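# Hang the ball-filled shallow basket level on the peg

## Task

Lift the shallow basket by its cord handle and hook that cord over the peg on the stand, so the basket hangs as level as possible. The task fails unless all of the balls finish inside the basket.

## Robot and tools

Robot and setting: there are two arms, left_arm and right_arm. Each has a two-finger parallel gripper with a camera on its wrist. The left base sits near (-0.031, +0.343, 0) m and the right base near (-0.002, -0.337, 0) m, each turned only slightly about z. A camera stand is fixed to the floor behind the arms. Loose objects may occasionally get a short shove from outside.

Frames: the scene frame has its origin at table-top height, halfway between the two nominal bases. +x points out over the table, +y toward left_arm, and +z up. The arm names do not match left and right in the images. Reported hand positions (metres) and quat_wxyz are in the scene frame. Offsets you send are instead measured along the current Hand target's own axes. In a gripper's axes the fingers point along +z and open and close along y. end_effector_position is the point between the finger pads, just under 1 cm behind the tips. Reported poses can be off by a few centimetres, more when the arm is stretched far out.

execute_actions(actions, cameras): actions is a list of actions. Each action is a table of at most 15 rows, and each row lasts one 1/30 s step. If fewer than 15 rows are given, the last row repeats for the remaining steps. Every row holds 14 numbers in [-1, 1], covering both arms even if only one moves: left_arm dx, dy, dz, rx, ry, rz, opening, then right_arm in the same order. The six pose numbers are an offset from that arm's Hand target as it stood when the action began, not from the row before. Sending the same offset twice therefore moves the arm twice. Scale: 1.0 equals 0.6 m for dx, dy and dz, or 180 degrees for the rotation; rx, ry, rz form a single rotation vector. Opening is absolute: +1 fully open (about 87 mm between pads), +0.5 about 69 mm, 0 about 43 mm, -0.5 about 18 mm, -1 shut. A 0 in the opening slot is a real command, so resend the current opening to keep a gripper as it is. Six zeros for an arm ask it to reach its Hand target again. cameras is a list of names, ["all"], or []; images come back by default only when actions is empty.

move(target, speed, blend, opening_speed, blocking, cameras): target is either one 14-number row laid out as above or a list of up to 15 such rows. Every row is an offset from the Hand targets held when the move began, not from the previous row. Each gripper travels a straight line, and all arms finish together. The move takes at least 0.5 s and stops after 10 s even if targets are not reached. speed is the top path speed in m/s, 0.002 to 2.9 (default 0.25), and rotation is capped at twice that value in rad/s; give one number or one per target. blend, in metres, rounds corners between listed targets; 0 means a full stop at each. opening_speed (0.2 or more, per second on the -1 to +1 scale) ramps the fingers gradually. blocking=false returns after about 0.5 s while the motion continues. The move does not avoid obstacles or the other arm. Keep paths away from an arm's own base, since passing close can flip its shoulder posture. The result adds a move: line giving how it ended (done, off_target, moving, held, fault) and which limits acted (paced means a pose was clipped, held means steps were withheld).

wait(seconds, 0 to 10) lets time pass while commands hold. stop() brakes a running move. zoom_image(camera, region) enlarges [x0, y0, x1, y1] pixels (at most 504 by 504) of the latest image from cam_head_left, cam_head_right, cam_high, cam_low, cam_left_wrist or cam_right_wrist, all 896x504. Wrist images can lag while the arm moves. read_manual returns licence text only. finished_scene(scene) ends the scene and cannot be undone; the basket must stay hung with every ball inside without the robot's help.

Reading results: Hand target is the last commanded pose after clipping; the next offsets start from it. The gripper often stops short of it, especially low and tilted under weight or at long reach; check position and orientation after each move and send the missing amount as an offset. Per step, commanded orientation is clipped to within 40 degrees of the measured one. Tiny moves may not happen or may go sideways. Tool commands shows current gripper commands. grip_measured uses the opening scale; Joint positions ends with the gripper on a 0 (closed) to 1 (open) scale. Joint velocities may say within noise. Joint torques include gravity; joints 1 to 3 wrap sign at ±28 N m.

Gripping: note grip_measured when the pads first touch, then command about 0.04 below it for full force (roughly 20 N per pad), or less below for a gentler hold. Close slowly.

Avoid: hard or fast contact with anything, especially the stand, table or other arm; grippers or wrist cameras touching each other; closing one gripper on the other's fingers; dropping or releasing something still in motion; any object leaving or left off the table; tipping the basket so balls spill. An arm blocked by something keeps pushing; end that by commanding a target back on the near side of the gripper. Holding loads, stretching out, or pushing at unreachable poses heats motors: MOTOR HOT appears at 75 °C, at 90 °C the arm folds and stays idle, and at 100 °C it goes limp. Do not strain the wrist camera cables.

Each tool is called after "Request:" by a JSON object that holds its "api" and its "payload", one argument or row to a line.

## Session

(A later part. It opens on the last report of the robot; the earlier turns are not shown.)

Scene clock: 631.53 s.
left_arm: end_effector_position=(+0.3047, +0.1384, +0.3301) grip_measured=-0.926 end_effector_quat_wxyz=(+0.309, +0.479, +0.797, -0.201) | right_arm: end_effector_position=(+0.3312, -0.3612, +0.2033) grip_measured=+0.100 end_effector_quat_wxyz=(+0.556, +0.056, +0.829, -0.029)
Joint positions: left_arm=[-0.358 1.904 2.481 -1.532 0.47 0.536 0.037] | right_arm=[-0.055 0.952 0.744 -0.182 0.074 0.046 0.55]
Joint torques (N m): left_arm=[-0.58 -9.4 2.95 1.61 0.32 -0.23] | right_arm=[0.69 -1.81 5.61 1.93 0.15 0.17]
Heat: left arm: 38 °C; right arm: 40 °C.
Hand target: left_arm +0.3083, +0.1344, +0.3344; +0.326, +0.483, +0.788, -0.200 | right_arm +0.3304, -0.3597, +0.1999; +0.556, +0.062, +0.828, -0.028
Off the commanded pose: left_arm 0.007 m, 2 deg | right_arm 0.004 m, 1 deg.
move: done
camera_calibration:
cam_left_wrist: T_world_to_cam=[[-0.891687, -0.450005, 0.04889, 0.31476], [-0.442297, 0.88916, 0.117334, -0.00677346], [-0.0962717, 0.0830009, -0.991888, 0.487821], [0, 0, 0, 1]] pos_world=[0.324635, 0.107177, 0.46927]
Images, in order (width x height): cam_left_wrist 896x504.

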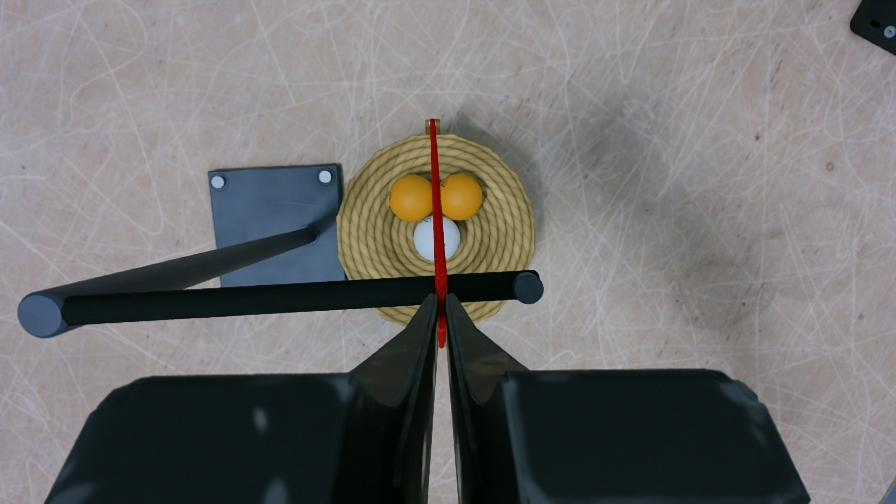

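Request:
{"api": "move", "payload": {
  "target": [0.0133,0,-0.003,0,0,0,-1.0,0,0,0,0,0,0,0.1],
  "speed": 0.03,
  "cameras": ["cam_left_wrist", "cam_low"]
}}

Request:
{"api": "zoom_image", "payload": {
  "camera": "cam_low",
  "region": [420, 150, 510, 250]
}}

Request:
{"api": "zoom_image", "payload": {
  "camera": "cam_left_wrist",
  "region": [320, 100, 560, 380]
}}

Scene clock: 643.00 s.
left_arm: end_effector_position=(+0.3047, +0.1390, +0.3291) grip_measured=-0.926 end_effector_quat_wxyz=(+0.320, +0.480, +0.791, -0.202) | right_arm: end_effector_position=(+0.3312, -0.3612, +0.2033) grip_measured=+0.100 end_effector_quat_wxyz=(+0.556, +0.056, +0.829, -0.029)
Joint positions: left_arm=[-0.353 1.852 2.384 -1.466 0.479 0.541 0.037] | right_arm=[-0.055 0.952 0.744 -0.182 0.074 0.046 0.55]
Joint torques (N m): left_arm=[0.16 -9.17 3.18 1.39 0.34 -0.14] | right_arm=[0.68 -1.83 5.61 1.93 0.15 0.18]
Heat: left arm: 38 °C; right arm: 40 °C.
Hand target: left_arm +0.3053, +0.1406, +0.3300; +0.326, +0.483, +0.788, -0.200 | right_arm +0.3304, -0.3597, +0.1999; +0.556, +0.062, +0.828, -0.028
Off the commanded pose: left_arm 0.002 m, 1 deg | right_arm 0.004 m, 1 deg.
move: done
camera_calibration:
cam_left_wrist: T_world_to_cam=[[-0.894535, -0.445453, 0.037135, 0.319123], [-0.440484, 0.892583, 0.0962794, -0.00126195], [-0.076034, 0.0697679, -0.994661, 0.483274], [0, 0, 0, 1]] pos_world=[0.321656, 0.109564, 0.468965]
Images, in order (width x height): cam_low 896x504, cam_left_wrist 896x504.

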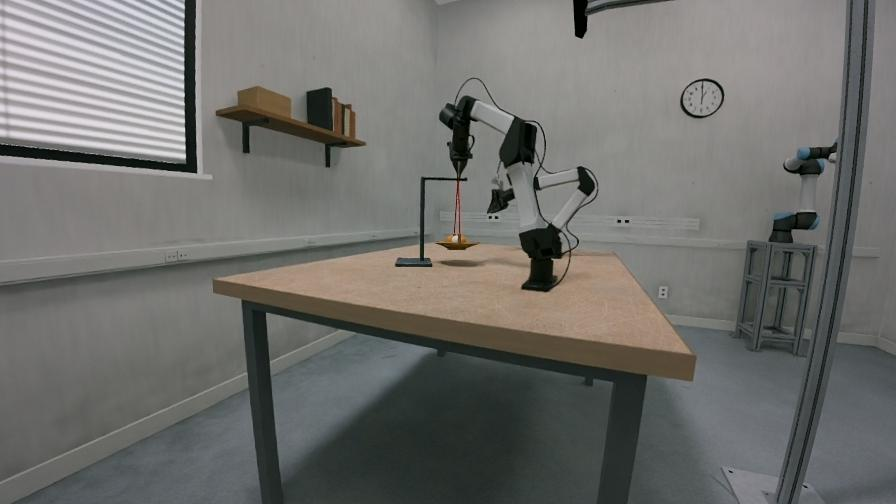

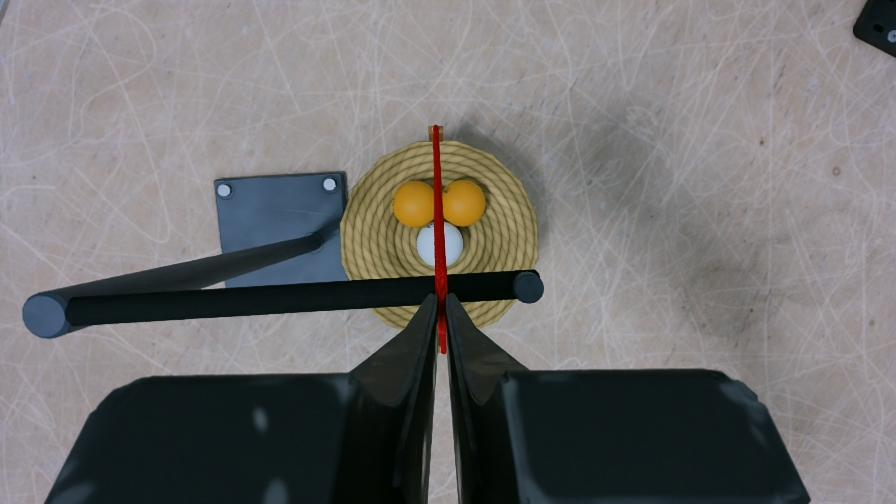

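Scaled by 5.040 from the camera's 896x504 image, which has a finer 1280x720 frame.

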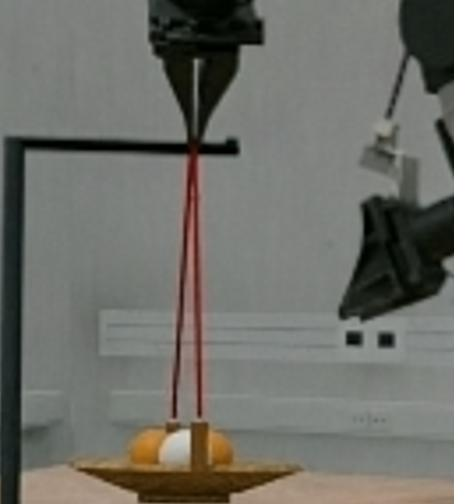

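Scaled by 1.800 from the camera's 896x504 image, which has a finer 1280x720 frame.

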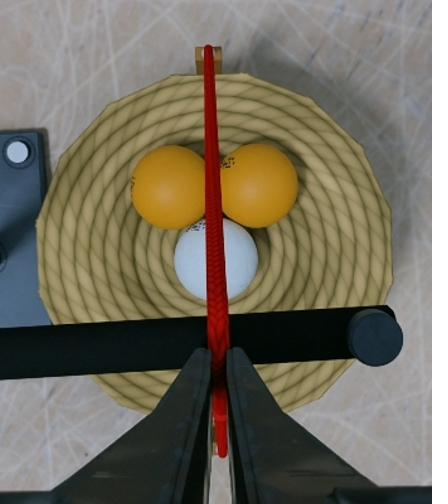

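Request:
{"api": "move", "payload": {
  "target": [0.01,0,-0.002,0,0,0,-1.0,0,0,0,0,0,0,0.1],
  "speed": 0.03,
  "cameras": ["cam_left_wrist", "cam_low"]
}}

Request:
{"api": "zoom_image", "payload": {
  "camera": "cam_low",
  "region": [420, 150, 510, 250]
}}

Request:
{"api": "zoom_image", "payload": {
  "camera": "cam_left_wrist",
  "region": [320, 100, 560, 380]
}}

Scene clock: 649.83 s.
left_arm: end_effector_position=(+0.3053, +0.1407, +0.3287) grip_measured=-0.926 end_effector_quat_wxyz=(+0.329, +0.482, +0.786, -0.203) | right_arm: end_effector_position=(+0.3312, -0.3612, +0.2033) grip_measured=+0.100 end_effector_quat_wxyz=(+0.556, +0.056, +0.829, -0.029)
Joint positions: left_arm=[-0.344 1.818 2.322 -1.422 0.492 0.551 0.037] | right_arm=[-0.055 0.952 0.744 -0.182 0.074 0.046 0.55]
Joint torques (N m): left_arm=[0.35 -9.05 3.18 1.21 0.28 -0.15] | right_arm=[0.7 -1.77 5.64 1.94 0.14 0.17]
Heat: left arm: 38 °C; right arm: 40 °C.
Hand target: left_arm +0.3029, +0.1450, +0.3266; +0.326, +0.483, +0.788, -0.200 | right_arm +0.3304, -0.3597, +0.1999; +0.556, +0.062, +0.828, -0.028
Off the commanded pose: left_arm 0.005 m, 1 deg | right_arm 0.004 m, 1 deg.
move: done
camera_calibration:
cam_left_wrist: T_world_to_cam=[[-0.897412, -0.440369, 0.0269443, 0.323936], [-0.437285, 0.895913, 0.0782415, 0.00197715], [-0.0585949, 0.0584326, -0.99657, 0.479689], [0, 0, 0, 1]] pos_world=[0.319676, 0.112851, 0.469161]
Images, in order (width x height): cam_low 896x504, cam_left_wrist 896x504.

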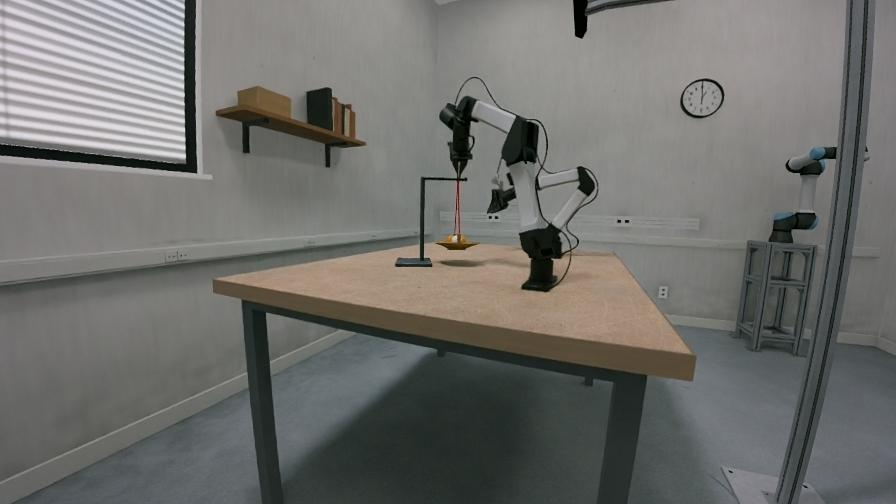

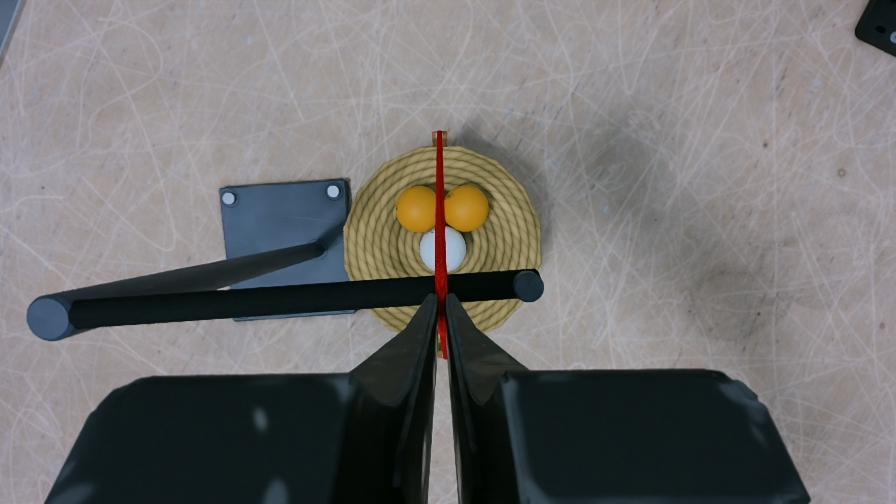

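Scaled by 5.040 from the camera's 896x504 image, which has a finer 1280x720 frame.

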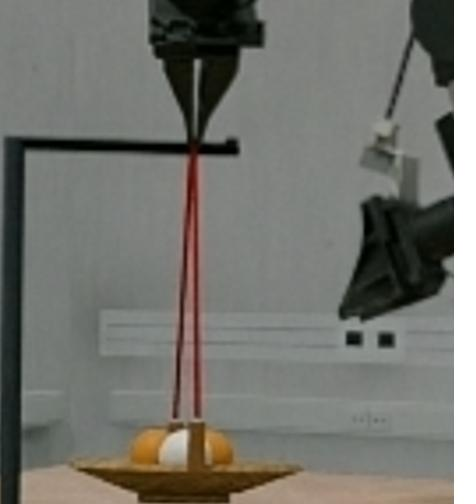

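Scaled by 1.800 from the camera's 896x504 image, which has a finer 1280x720 frame.

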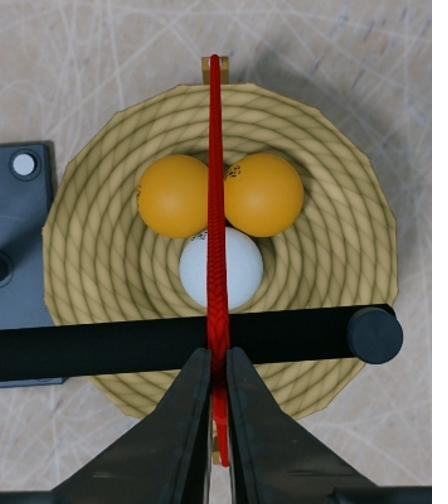

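Request:
{"api": "move", "payload": {
  "target": [0.01,0,-0.002,0,0,0,-1.0,0,0,0,0,0,0,0.1],
  "speed": 0.03,
  "cameras": ["cam_left_wrist", "cam_low"]
}}

Request:
{"api": "zoom_image", "payload": {
  "camera": "cam_low",
  "region": [420, 150, 510, 250]
}}

Request:
{"api": "zoom_image", "payload": {
  "camera": "cam_left_wrist",
  "region": [320, 100, 560, 380]
}}

Scene clock: 658.57 s.
left_arm: end_effector_position=(+0.3057, +0.1422, +0.3283) grip_measured=-0.926 end_effector_quat_wxyz=(+0.338, +0.484, +0.781, -0.205) | right_arm: end_effector_position=(+0.3312, -0.3612, +0.2033) grip_measured=+0.100 end_effector_quat_wxyz=(+0.556, +0.056, +0.829, -0.029)
Joint positions: left_arm=[-0.335 1.788 2.267 -1.383 0.505 0.561 0.037] | right_arm=[-0.055 0.952 0.744 -0.182 0.074 0.046 0.55]
Joint torques (N m): left_arm=[0.49 -8.95 3.1 1.05 0.14 -0.16] | right_arm=[0.66 -1.83 5.63 1.93 0.14 0.17]
Heat: left arm: 37 °C; right arm: 40 °C.
Hand target: left_arm +0.3005, +0.1495, +0.3233; +0.326, +0.483, +0.788, -0.200 | right_arm +0.3304, -0.3597, +0.1999; +0.556, +0.062, +0.828, -0.028
Off the commanded pose: left_arm 0.010 m, 2 deg | right_arm 0.004 m, 1 deg.
move: done
camera_calibration:
cam_left_wrist: T_world_to_cam=[[-0.900629, -0.434222, 0.0178296, 0.328014], [-0.432508, 0.899572, 0.0608849, 0.00449898], [-0.0424766, 0.0471233, -0.997986, 0.476338], [0, 0, 0, 1]] pos_world=[0.317598, 0.115937, 0.469256]
Images, in order (width x height): cam_low 896x504, cam_left_wrist 896x504.

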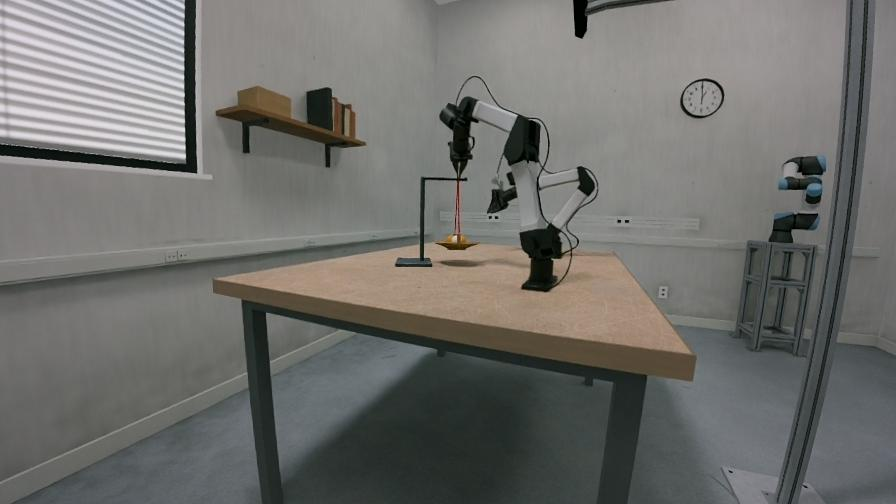

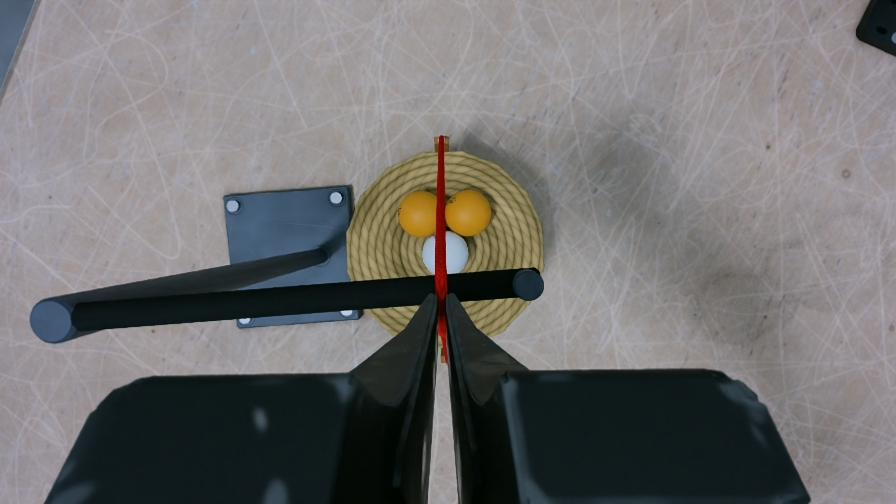

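Scaled by 5.040 from the camera's 896x504 image, which has a finer 1280x720 frame.

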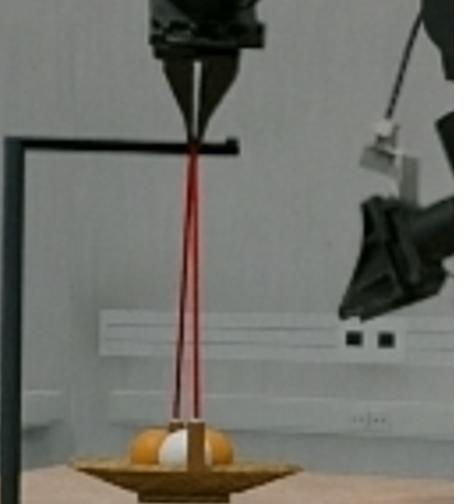

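Scaled by 1.800 from the camera's 896x504 image, which has a finer 1280x720 frame.

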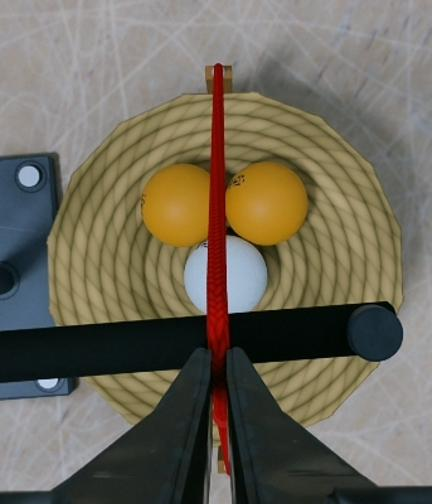

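Request:
{"api": "move", "payload": {
  "target": [-0.004,0,-0.018,0,0,0,-1.0,0,0,0,0,0,0,0.1],
  "speed": 0.04,
  "cameras": ["cam_left_wrist", "cam_low"]
}}

Request:
{"api": "zoom_image", "payload": {
  "camera": "cam_low",
  "region": [420, 150, 510, 250]
}}

Request:
{"api": "zoom_image", "payload": {
  "camera": "cam_left_wrist",
  "region": [320, 100, 560, 380]
}}

Scene clock: 693.83 s.
left_arm: end_effector_position=(+0.2993, +0.1496, +0.3292) grip_measured=-0.926 end_effector_quat_wxyz=(+0.327, +0.483, +0.785, -0.206) | right_arm: end_effector_position=(+0.3312, -0.3612, +0.2033) grip_measured=+0.100 end_effector_quat_wxyz=(+0.556, +0.056, +0.829, -0.029)
Joint positions: left_arm=[-0.321 1.788 2.288 -1.433 0.511 0.574 0.037] | right_arm=[-0.055 0.952 0.744 -0.182 0.074 0.046 0.55]
Joint torques (N m): left_arm=[0.47 -7.21 7.21 0.97 0.23 -0.17] | right_arm=[0.65 -1.84 5.59 1.93 0.14 0.18]
Heat: left arm: 37 °C; right arm: 40 °C.
Hand target: left_arm +0.2980, +0.1549, +0.3326; +0.326, +0.483, +0.788, -0.200 | right_arm +0.3304, -0.3597, +0.1999; +0.556, +0.062, +0.828, -0.028
Off the commanded pose: left_arm 0.006 m, 1 deg | right_arm 0.004 m, 1 deg.
move: done
camera_calibration:
cam_left_wrist: T_world_to_cam=[[-0.899579, -0.435605, 0.0317025, 0.320861], [-0.432209, 0.898312, 0.0789394, -0.0108277], [-0.0628652, 0.0573101, -0.996375, 0.480715], [0, 0, 0, 1]] pos_world=[0.314181, 0.121946, 0.469655]
Images, in order (width x height): cam_low 896x504, cam_left_wrist 896x504.

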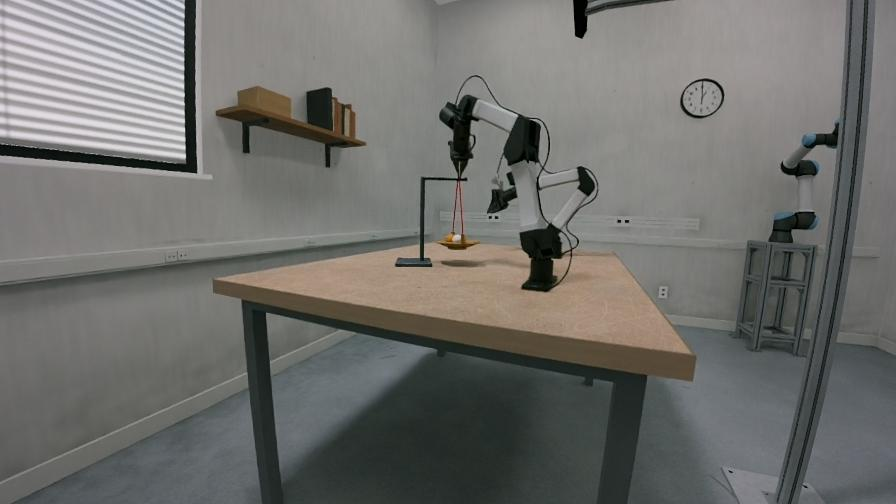

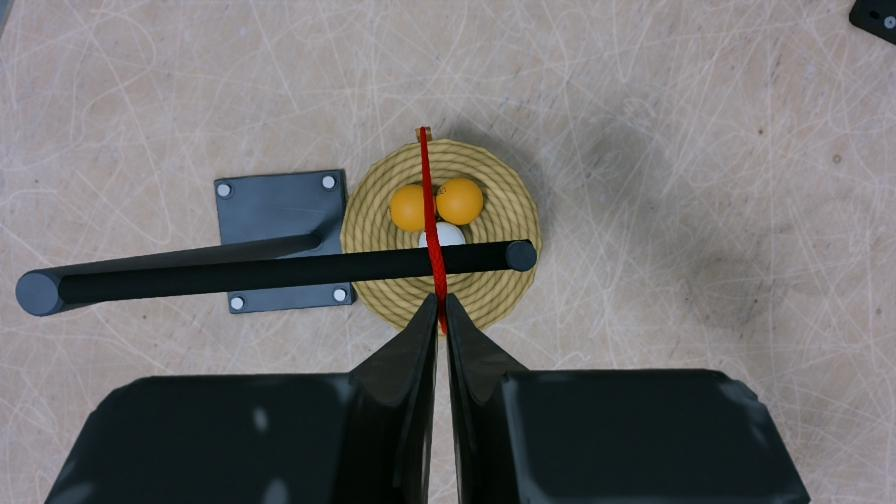

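Scaled by 5.040 from the camera's 896x504 image, which has a finer 1280x720 frame.

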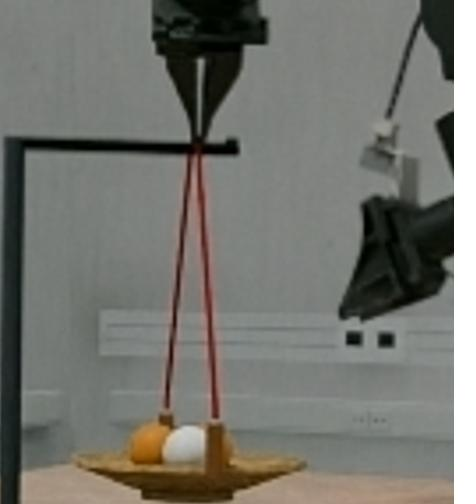

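Scaled by 1.800 from the camera's 896x504 image, which has a finer 1280x720 frame.

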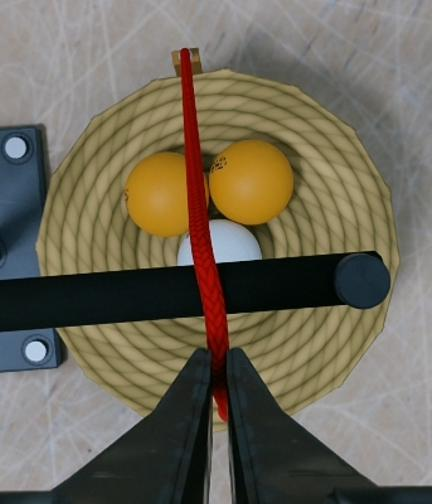

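Request:
{"api": "execute_actions", "payload": {
  "actions": [],
  "cameras": ["cam_low", "cam_left_wrist"]
}}

Scene clock: 728.27 s.
left_arm: end_effector_position=(+0.2990, +0.1497, +0.3290) grip_measured=-0.926 end_effector_quat_wxyz=(+0.327, +0.483, +0.786, -0.206) | right_arm: end_effector_position=(+0.3312, -0.3612, +0.2033) grip_measured=+0.100 end_effector_quat_wxyz=(+0.556, +0.056, +0.829, -0.029)
Joint positions: left_arm=[-0.321 1.788 2.288 -1.435 0.511 0.574 0.037] | right_arm=[-0.055 0.952 0.744 -0.182 0.074 0.046 0.55]
Joint velocities: within noise
Joint torques (N m): left_arm=[0.39 -7.17 7.38 0.98 0.22 -0.17] | right_arm=[0.7 -1.77 5.56 1.94 0.15 0.18]
Heat: left arm: 36 °C; right arm: 40 °C.
Hand target: left_arm +0.2979, +0.1549, +0.3326; +0.326, +0.483, +0.788, -0.200 | right_arm +0.3304, -0.3597, +0.1999; +0.556, +0.062, +0.828, -0.028
Tool commands: left_gripper/opening=-1.0 right_gripper/opening=+0.1
Off the commanded pose: left_arm 0.006 m, 1 deg | right_arm 0.004 m, 1 deg.
camera_calibration:
cam_left_wrist: T_world_to_cam=[[-0.899537, -0.435619, 0.0327046, 0.320338], [-0.432092, 0.898266, 0.0800866, -0.0115155], [-0.0642647, 0.0579094, -0.996251, 0.480811], [0, 0, 0, 1]] pos_world=[0.31408, 0.122046, 0.469455]
Images, in order (width x height): cam_low 896x504, cam_left_wrist 896x504.

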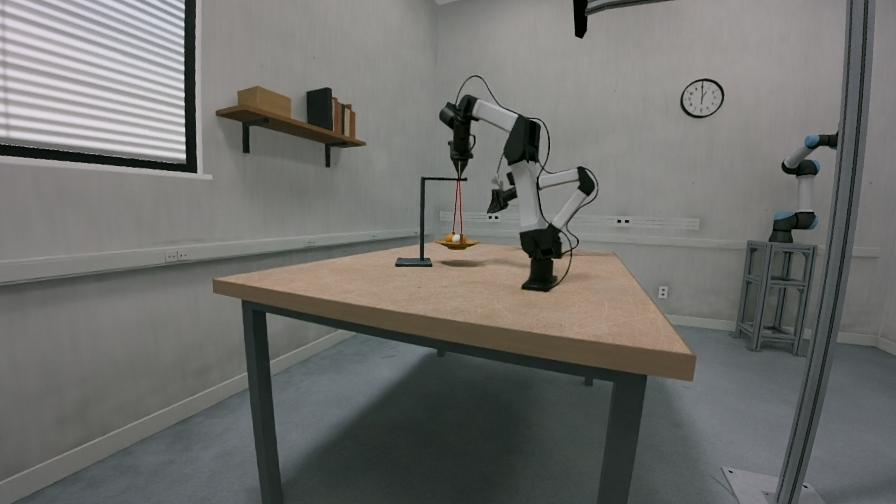

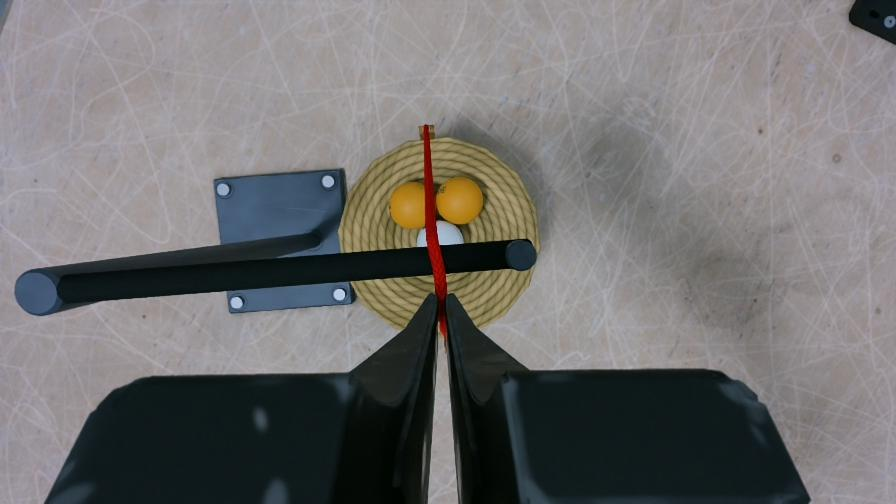

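Request:
{"api": "move", "payload": {
  "target": [0, 0, 0.0217, 0, 0, 0, -1.0, 0, 0, 0, 0, 0, 0, 0.1],
  "speed": 0.04,
  "cameras": ["cam_left_wrist", "cam_low"]
}}

Scene clock: 782.03 s.
left_arm: end_effector_position=(+0.2996, +0.1476, +0.3246) grip_measured=-0.926 end_effector_quat_wxyz=(+0.323, +0.484, +0.787, -0.206) | right_arm: end_effector_position=(+0.3312, -0.3612, +0.2033) grip_measured=+0.100 end_effector_quat_wxyz=(+0.556, +0.056, +0.829, -0.029)
Joint positions: left_arm=[-0.328 1.788 2.27 -1.423 0.505 0.571 0.037] | right_arm=[-0.055 0.952 0.744 -0.182 0.074 0.046 0.55]
Joint torques (N m): left_arm=[-0.75 -7.95 3.79 1.41 0.16 -0.34] | right_arm=[0.68 -1.8 5.6 1.93 0.14 0.19]
Heat: left arm: 35 °C; right arm: 40 °C.
Hand target: left_arm +0.3021, +0.1467, +0.3234; +0.326, +0.483, +0.788, -0.200 | right_arm +0.3304, -0.3597, +0.1999; +0.556, +0.062, +0.828, -0.028
Off the commanded pose: left_arm 0.003 m, 1 deg | right_arm 0.004 m, 1 deg.
move: done
camera_calibration:
cam_left_wrist: T_world_to_cam=[[-0.900004, -0.434378, 0.0361792, 0.318918], [-0.43013, 0.898502, 0.0876555, -0.0119651], [-0.0705827, 0.0633285, -0.995494, 0.477398], [0, 0, 0, 1]] pos_world=[0.315577, 0.119049, 0.464757]
Images, in order (width x height): cam_low 896x504, cam_left_wrist 896x504.

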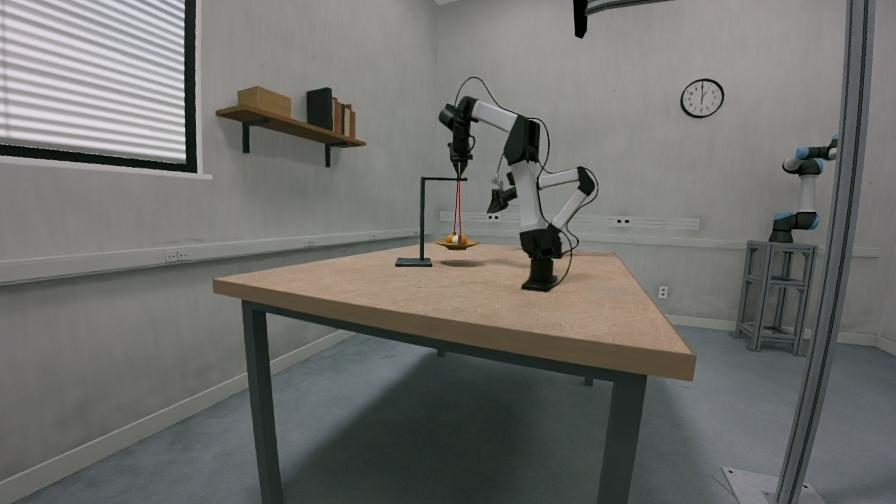

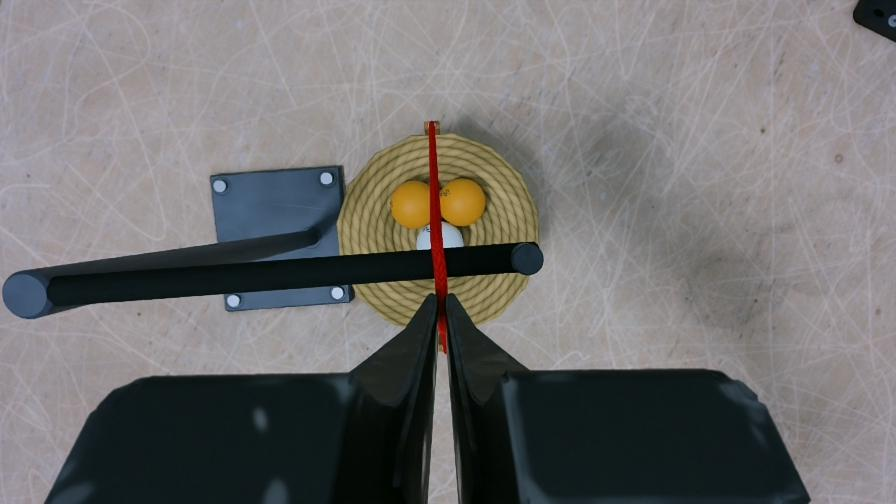

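Request:
{"api": "move", "payload": {
  "target": [-0.006, 0, 0.0117, 0, 0, 0, -1.0, 0, 0, 0, 0, 0, 0, 0.1],
  "speed": 0.04,
  "cameras": ["cam_left_wrist"]
}}

Scene clock: 794.23 s.
left_arm: end_effector_position=(+0.3009, +0.1431, +0.3259) grip_measured=-0.926 end_effector_quat_wxyz=(+0.328, +0.484, +0.786, -0.202) | right_arm: end_effector_position=(+0.3312, -0.3612, +0.2033) grip_measured=+0.100 end_effector_quat_wxyz=(+0.556, +0.056, +0.829, -0.029)
Joint positions: left_arm=[-0.343 1.788 2.27 -1.406 0.491 0.558 0.037] | right_arm=[-0.055 0.952 0.744 -0.182 0.074 0.046 0.55]
Joint torques (N m): left_arm=[-0.7 -6.97 4.05 1.45 0.22 -0.32] | right_arm=[0.69 -1.85 5.6 1.95 0.15 0.17]
Heat: left arm: 36 °C; right arm: 41 °C.
Hand target: left_arm +0.3055, +0.1400, +0.3210; +0.326, +0.483, +0.788, -0.200 | right_arm +0.3304, -0.3597, +0.1999; +0.556, +0.062, +0.828, -0.028
Off the commanded pose: left_arm 0.007 m, 0 deg | right_arm 0.004 m, 1 deg.
move: done
camera_calibration:
cam_left_wrist: T_world_to_cam=[[-0.899072, -0.437045, 0.0257022, 0.321543], [-0.433773, 0.89721, 0.0827916, -0.00461062], [-0.059244, 0.0632867, -0.996235, 0.475841], [0, 0, 0, 1]] pos_world=[0.315281, 0.114551, 0.466167]
Images, in order (width x height): cam_left_wrist 896x504.

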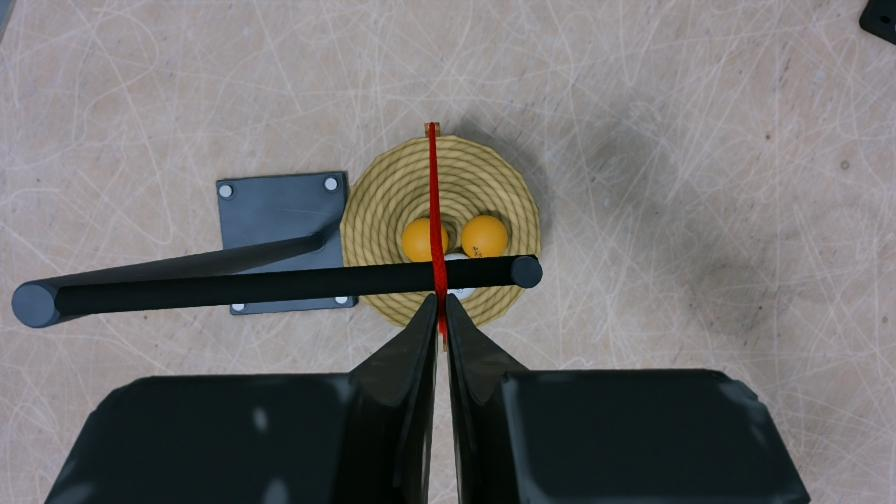

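Request:
{"api": "move", "payload": {
  "target": [0.003, 0, 0.003, 0, 0, 0, -1.0, 0, 0, 0, 0, 0, 0, 0.1],
  "speed": 0.03,
  "cameras": ["cam_left_wrist", "cam_low"]
}}

Request:
{"api": "zoom_image", "payload": {
  "camera": "cam_low",
  "region": [420, 150, 510, 250]
}}

Scene clock: 808.77 s.
left_arm: end_effector_position=(+0.3018, +0.1426, +0.3232) grip_measured=-0.926 end_effector_quat_wxyz=(+0.325, +0.483, +0.787, -0.203) | right_arm: end_effector_position=(+0.3312, -0.3612, +0.2033) grip_measured=+0.100 end_effector_quat_wxyz=(+0.556, +0.056, +0.829, -0.029)
Joint positions: left_arm=[-0.343 1.788 2.259 -1.398 0.491 0.554 0.037] | right_arm=[-0.055 0.952 0.744 -0.182 0.074 0.046 0.55]
Joint torques (N m): left_arm=[-0.76 -7.73 3.08 1.5 0.2 -0.3] | right_arm=[0.64 -1.84 5.61 1.94 0.15 0.18]
Heat: left arm: 36 °C; right arm: 41 °C.
Hand target: left_arm +0.3055, +0.1400, +0.3185; +0.326, +0.483, +0.788, -0.200 | right_arm +0.3304, -0.3597, +0.1999; +0.556, +0.062, +0.828, -0.028
Off the commanded pose: left_arm 0.007 m, 0 deg | right_arm 0.004 m, 1 deg.
move: done
camera_calibration:
cam_left_wrist: T_world_to_cam=[[-0.897714, -0.439489, 0.0309609, 0.32051], [-0.435711, 0.896018, 0.0854836, -0.0036081], [-0.0653106, 0.0632498, -0.995858, 0.474944], [0, 0, 0, 1]] pos_world=[0.317173, 0.114054, 0.463362]
Images, in order (width x height): cam_low 896x504, cam_left_wrist 896x504.

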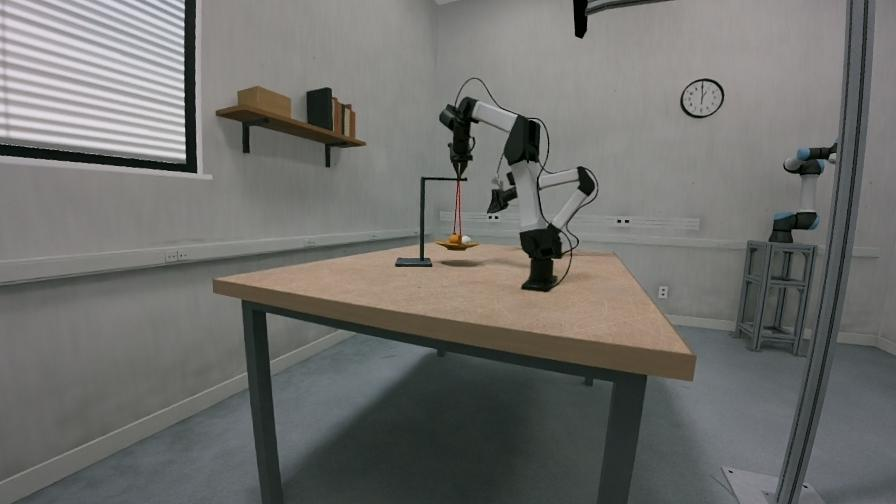

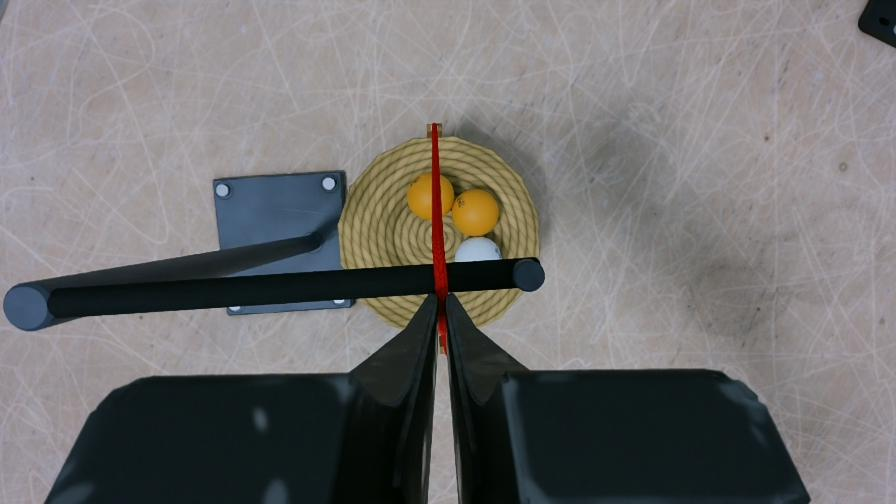

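Scaled by 5.040 from the camera's 896x504 image, which has a finer 1280x720 frame.

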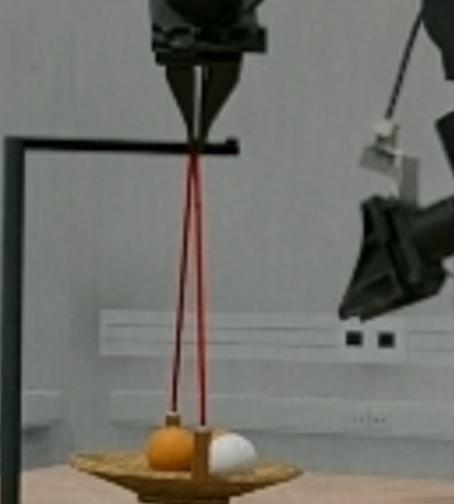

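Request:
{"api": "move", "payload": {
  "target": [0, 0, 0, 0, 0, 0, -0.7, 0, 0, 0, 0, 0, 0, 0.1],
  "speed": 0.03,
  "opening_speed": 0.25,
  "cameras": ["cam_left_wrist", "cam_low"]
}}

Request:
{"api": "zoom_image", "payload": {
  "camera": "cam_low",
  "region": [420, 150, 510, 250]
}}

Scene clock: 818.37 s.
left_arm: end_effector_position=(+0.3014, +0.1430, +0.3190) grip_measured=-0.701 end_effector_quat_wxyz=(+0.319, +0.482, +0.790, -0.203) | right_arm: end_effector_position=(+0.3312, -0.3612, +0.2033) grip_measured=+0.100 end_effector_quat_wxyz=(+0.556, +0.056, +0.829, -0.029)
Joint positions: left_arm=[-0.343 1.788 2.245 -1.398 0.489 0.553 0.15] | right_arm=[-0.055 0.952 0.744 -0.182 0.074 0.046 0.55]
Joint torques (N m): left_arm=[-0.9 -7.69 4.1 1.46 0.2 -0.3] | right_arm=[0.66 -1.83 5.59 1.92 0.14 0.18]
Heat: left arm: 36 °C; right arm: 41 °C.
Hand target: left_arm +0.3055, +0.1400, +0.3184; +0.326, +0.483, +0.788, -0.200 | right_arm +0.3304, -0.3597, +0.1999; +0.556, +0.062, +0.828, -0.028
Off the commanded pose: left_arm 0.005 m, 1 deg | right_arm 0.004 m, 1 deg.
move: done
camera_calibration:
cam_left_wrist: T_world_to_cam=[[-0.896535, -0.441245, 0.0390921, 0.31777], [-0.43616, 0.89472, 0.096125, -0.00699047], [-0.0773912, 0.069129, -0.994601, 0.473167], [0, 0, 0, 1]] pos_world=[0.318462, 0.113759, 0.458862]
Images, in order (width x height): cam_low 896x504, cam_left_wrist 896x504.

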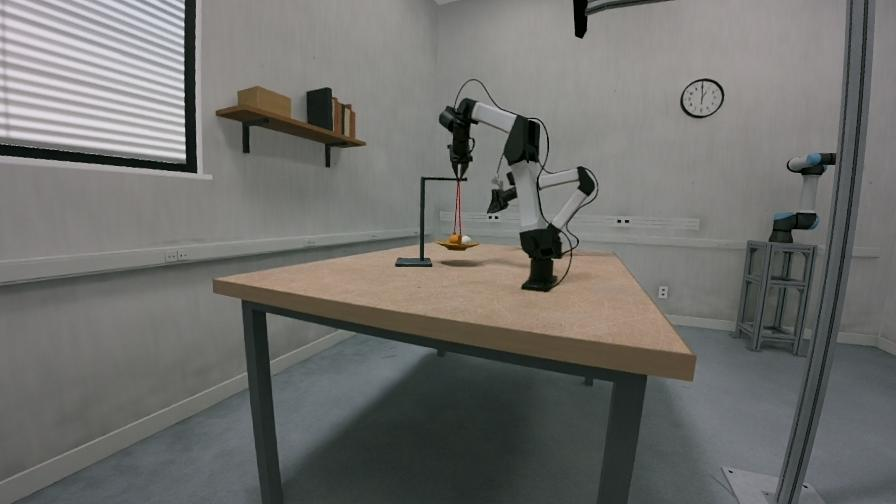

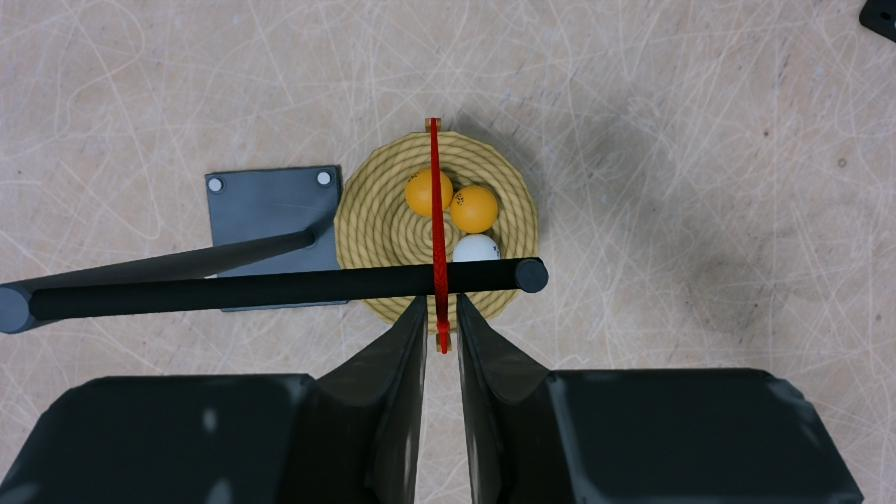

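Scaled by 5.040 from the camera's 896x504 image, which has a finer 1280x720 frame.

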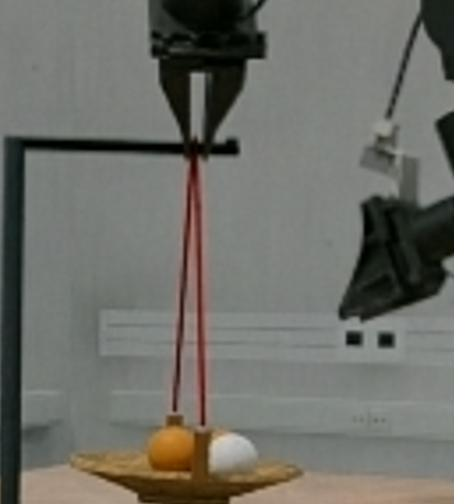

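Request:
{"api": "move", "payload": {
  "target": [0, 0, -0.17, 0, 0, 0, -0.5, 0, 0, 0, 0, 0, 0, 0.1],
  "speed": 0.1,
  "opening_speed": 0.5,
  "cameras": ["cam_left_wrist", "cam_low", "cam_head_left", "cam_right_wrist"]
}}

Request:
{"api": "zoom_image", "payload": {
  "camera": "cam_low",
  "region": [420, 150, 510, 250]
}}

Scene clock: 846.43 s.
left_arm: end_effector_position=(+0.2778, +0.2029, +0.3841) grip_measured=-0.500 end_effector_quat_wxyz=(+0.387, +0.455, +0.779, -0.190) | right_arm: end_effector_position=(+0.3312, -0.3612, +0.2033) grip_measured=+0.100 end_effector_quat_wxyz=(+0.556, +0.056, +0.829, -0.029)
Joint positions: left_arm=[-0.166 1.713 2.439 -1.575 0.58 0.63 0.25] | right_arm=[-0.055 0.952 0.744 -0.182 0.074 0.046 0.55]
Joint torques (N m): left_arm=[0.36 -7.17 4.74 1.25 0.43 -0.19] | right_arm=[0.72 -1.85 5.63 1.94 0.14 0.18]
Heat: left arm: 36 °C; right arm: 41 °C.
Hand target: left_arm +0.2729, +0.2043, +0.3906; +0.326, +0.483, +0.788, -0.200 | right_arm +0.3304, -0.3597, +0.1999; +0.556, +0.062, +0.828, -0.028
Off the commanded pose: left_arm 0.008 m, 8 deg | right_arm 0.004 m, 1 deg.
joint sent to its limit (left arm) — joint 4 (wrist pitch), lower limit. The joint targets are off in orientation, not in position.
move: off_target (left_arm)
camera_calibration:
cam_left_wrist: T_world_to_cam=[[-0.864729, -0.501168, -0.0327731, 0.351422], [-0.500908, 0.865347, -0.0163134, -0.00997485], [0.0365358, 0.00230966, -0.99933, 0.515645], [0, 0, 0, 1]] pos_world=[0.280049, 0.183562, 0.526654]
cam_right_wrist: T_world_to_cam=[[-0.120855, -0.992668, 0.00227668, -0.323011], [-0.94019, 0.11373, -0.321105, 0.441948], [0.318492, -0.0409478, -0.947041, 0.217986], [0, 0, 0, 1]] pos_world=[0.307051, -0.361979, 0.349089]
Images, in order (width x height): cam_head_left 896x504, cam_low 896x504, cam_left_wrist 896x504, cam_right_wrist 896x504.

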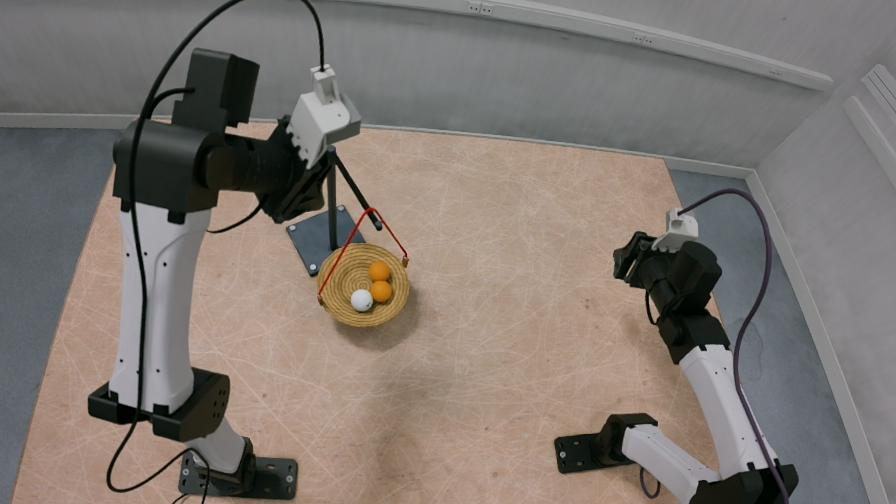

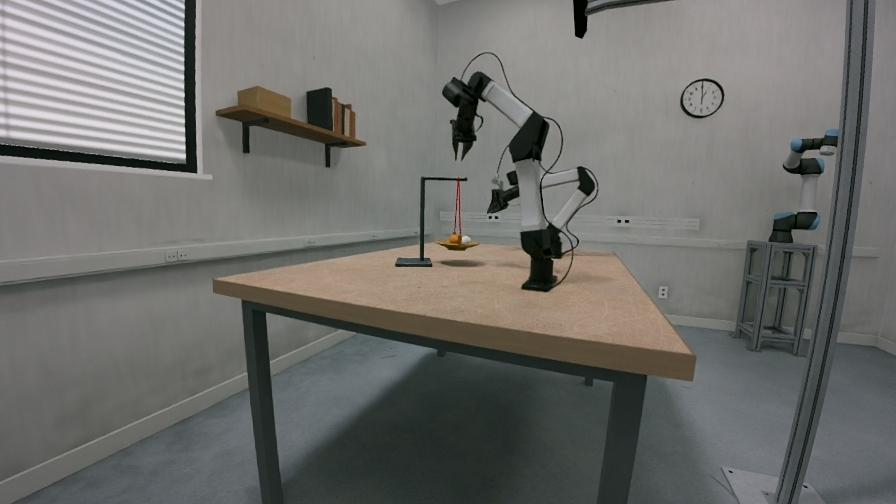

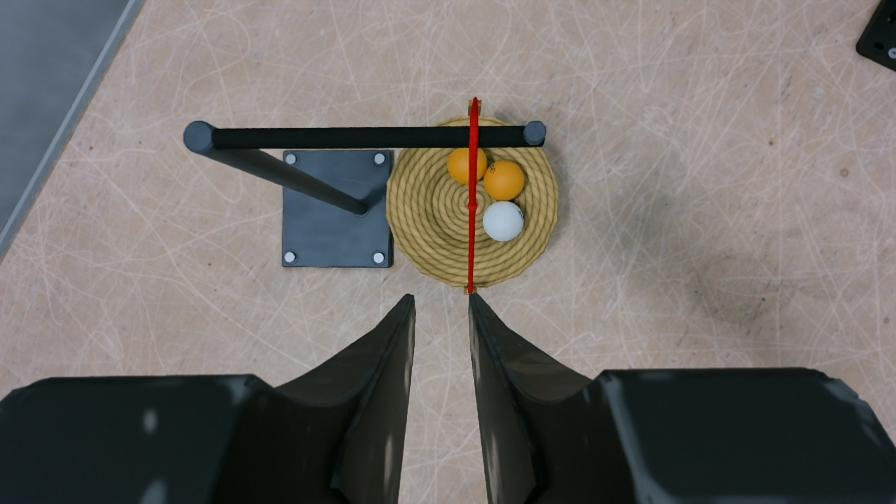

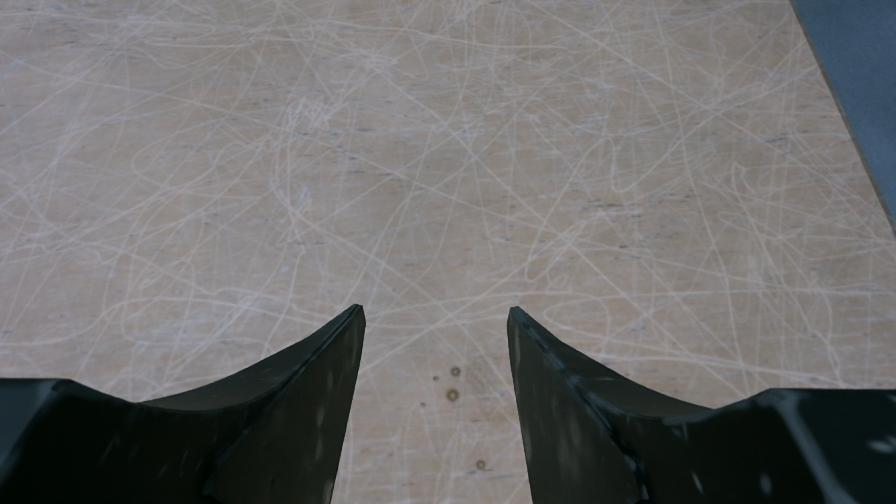

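Scaled by 5.040 from the camera's 896x504 image, which has a finer 1280x720 frame.

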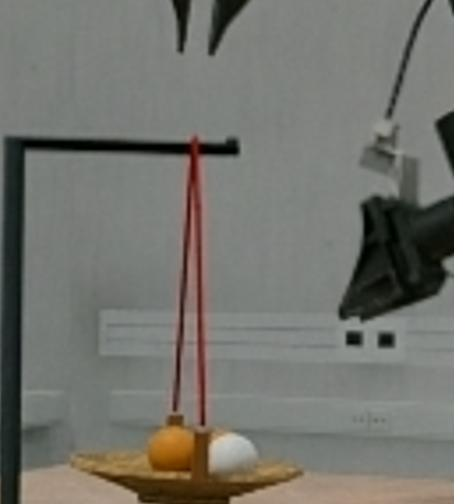

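Request:
{"api": "finished_scene", "payload": {
  "scene": 2
}}

The scene is finished: the task was done.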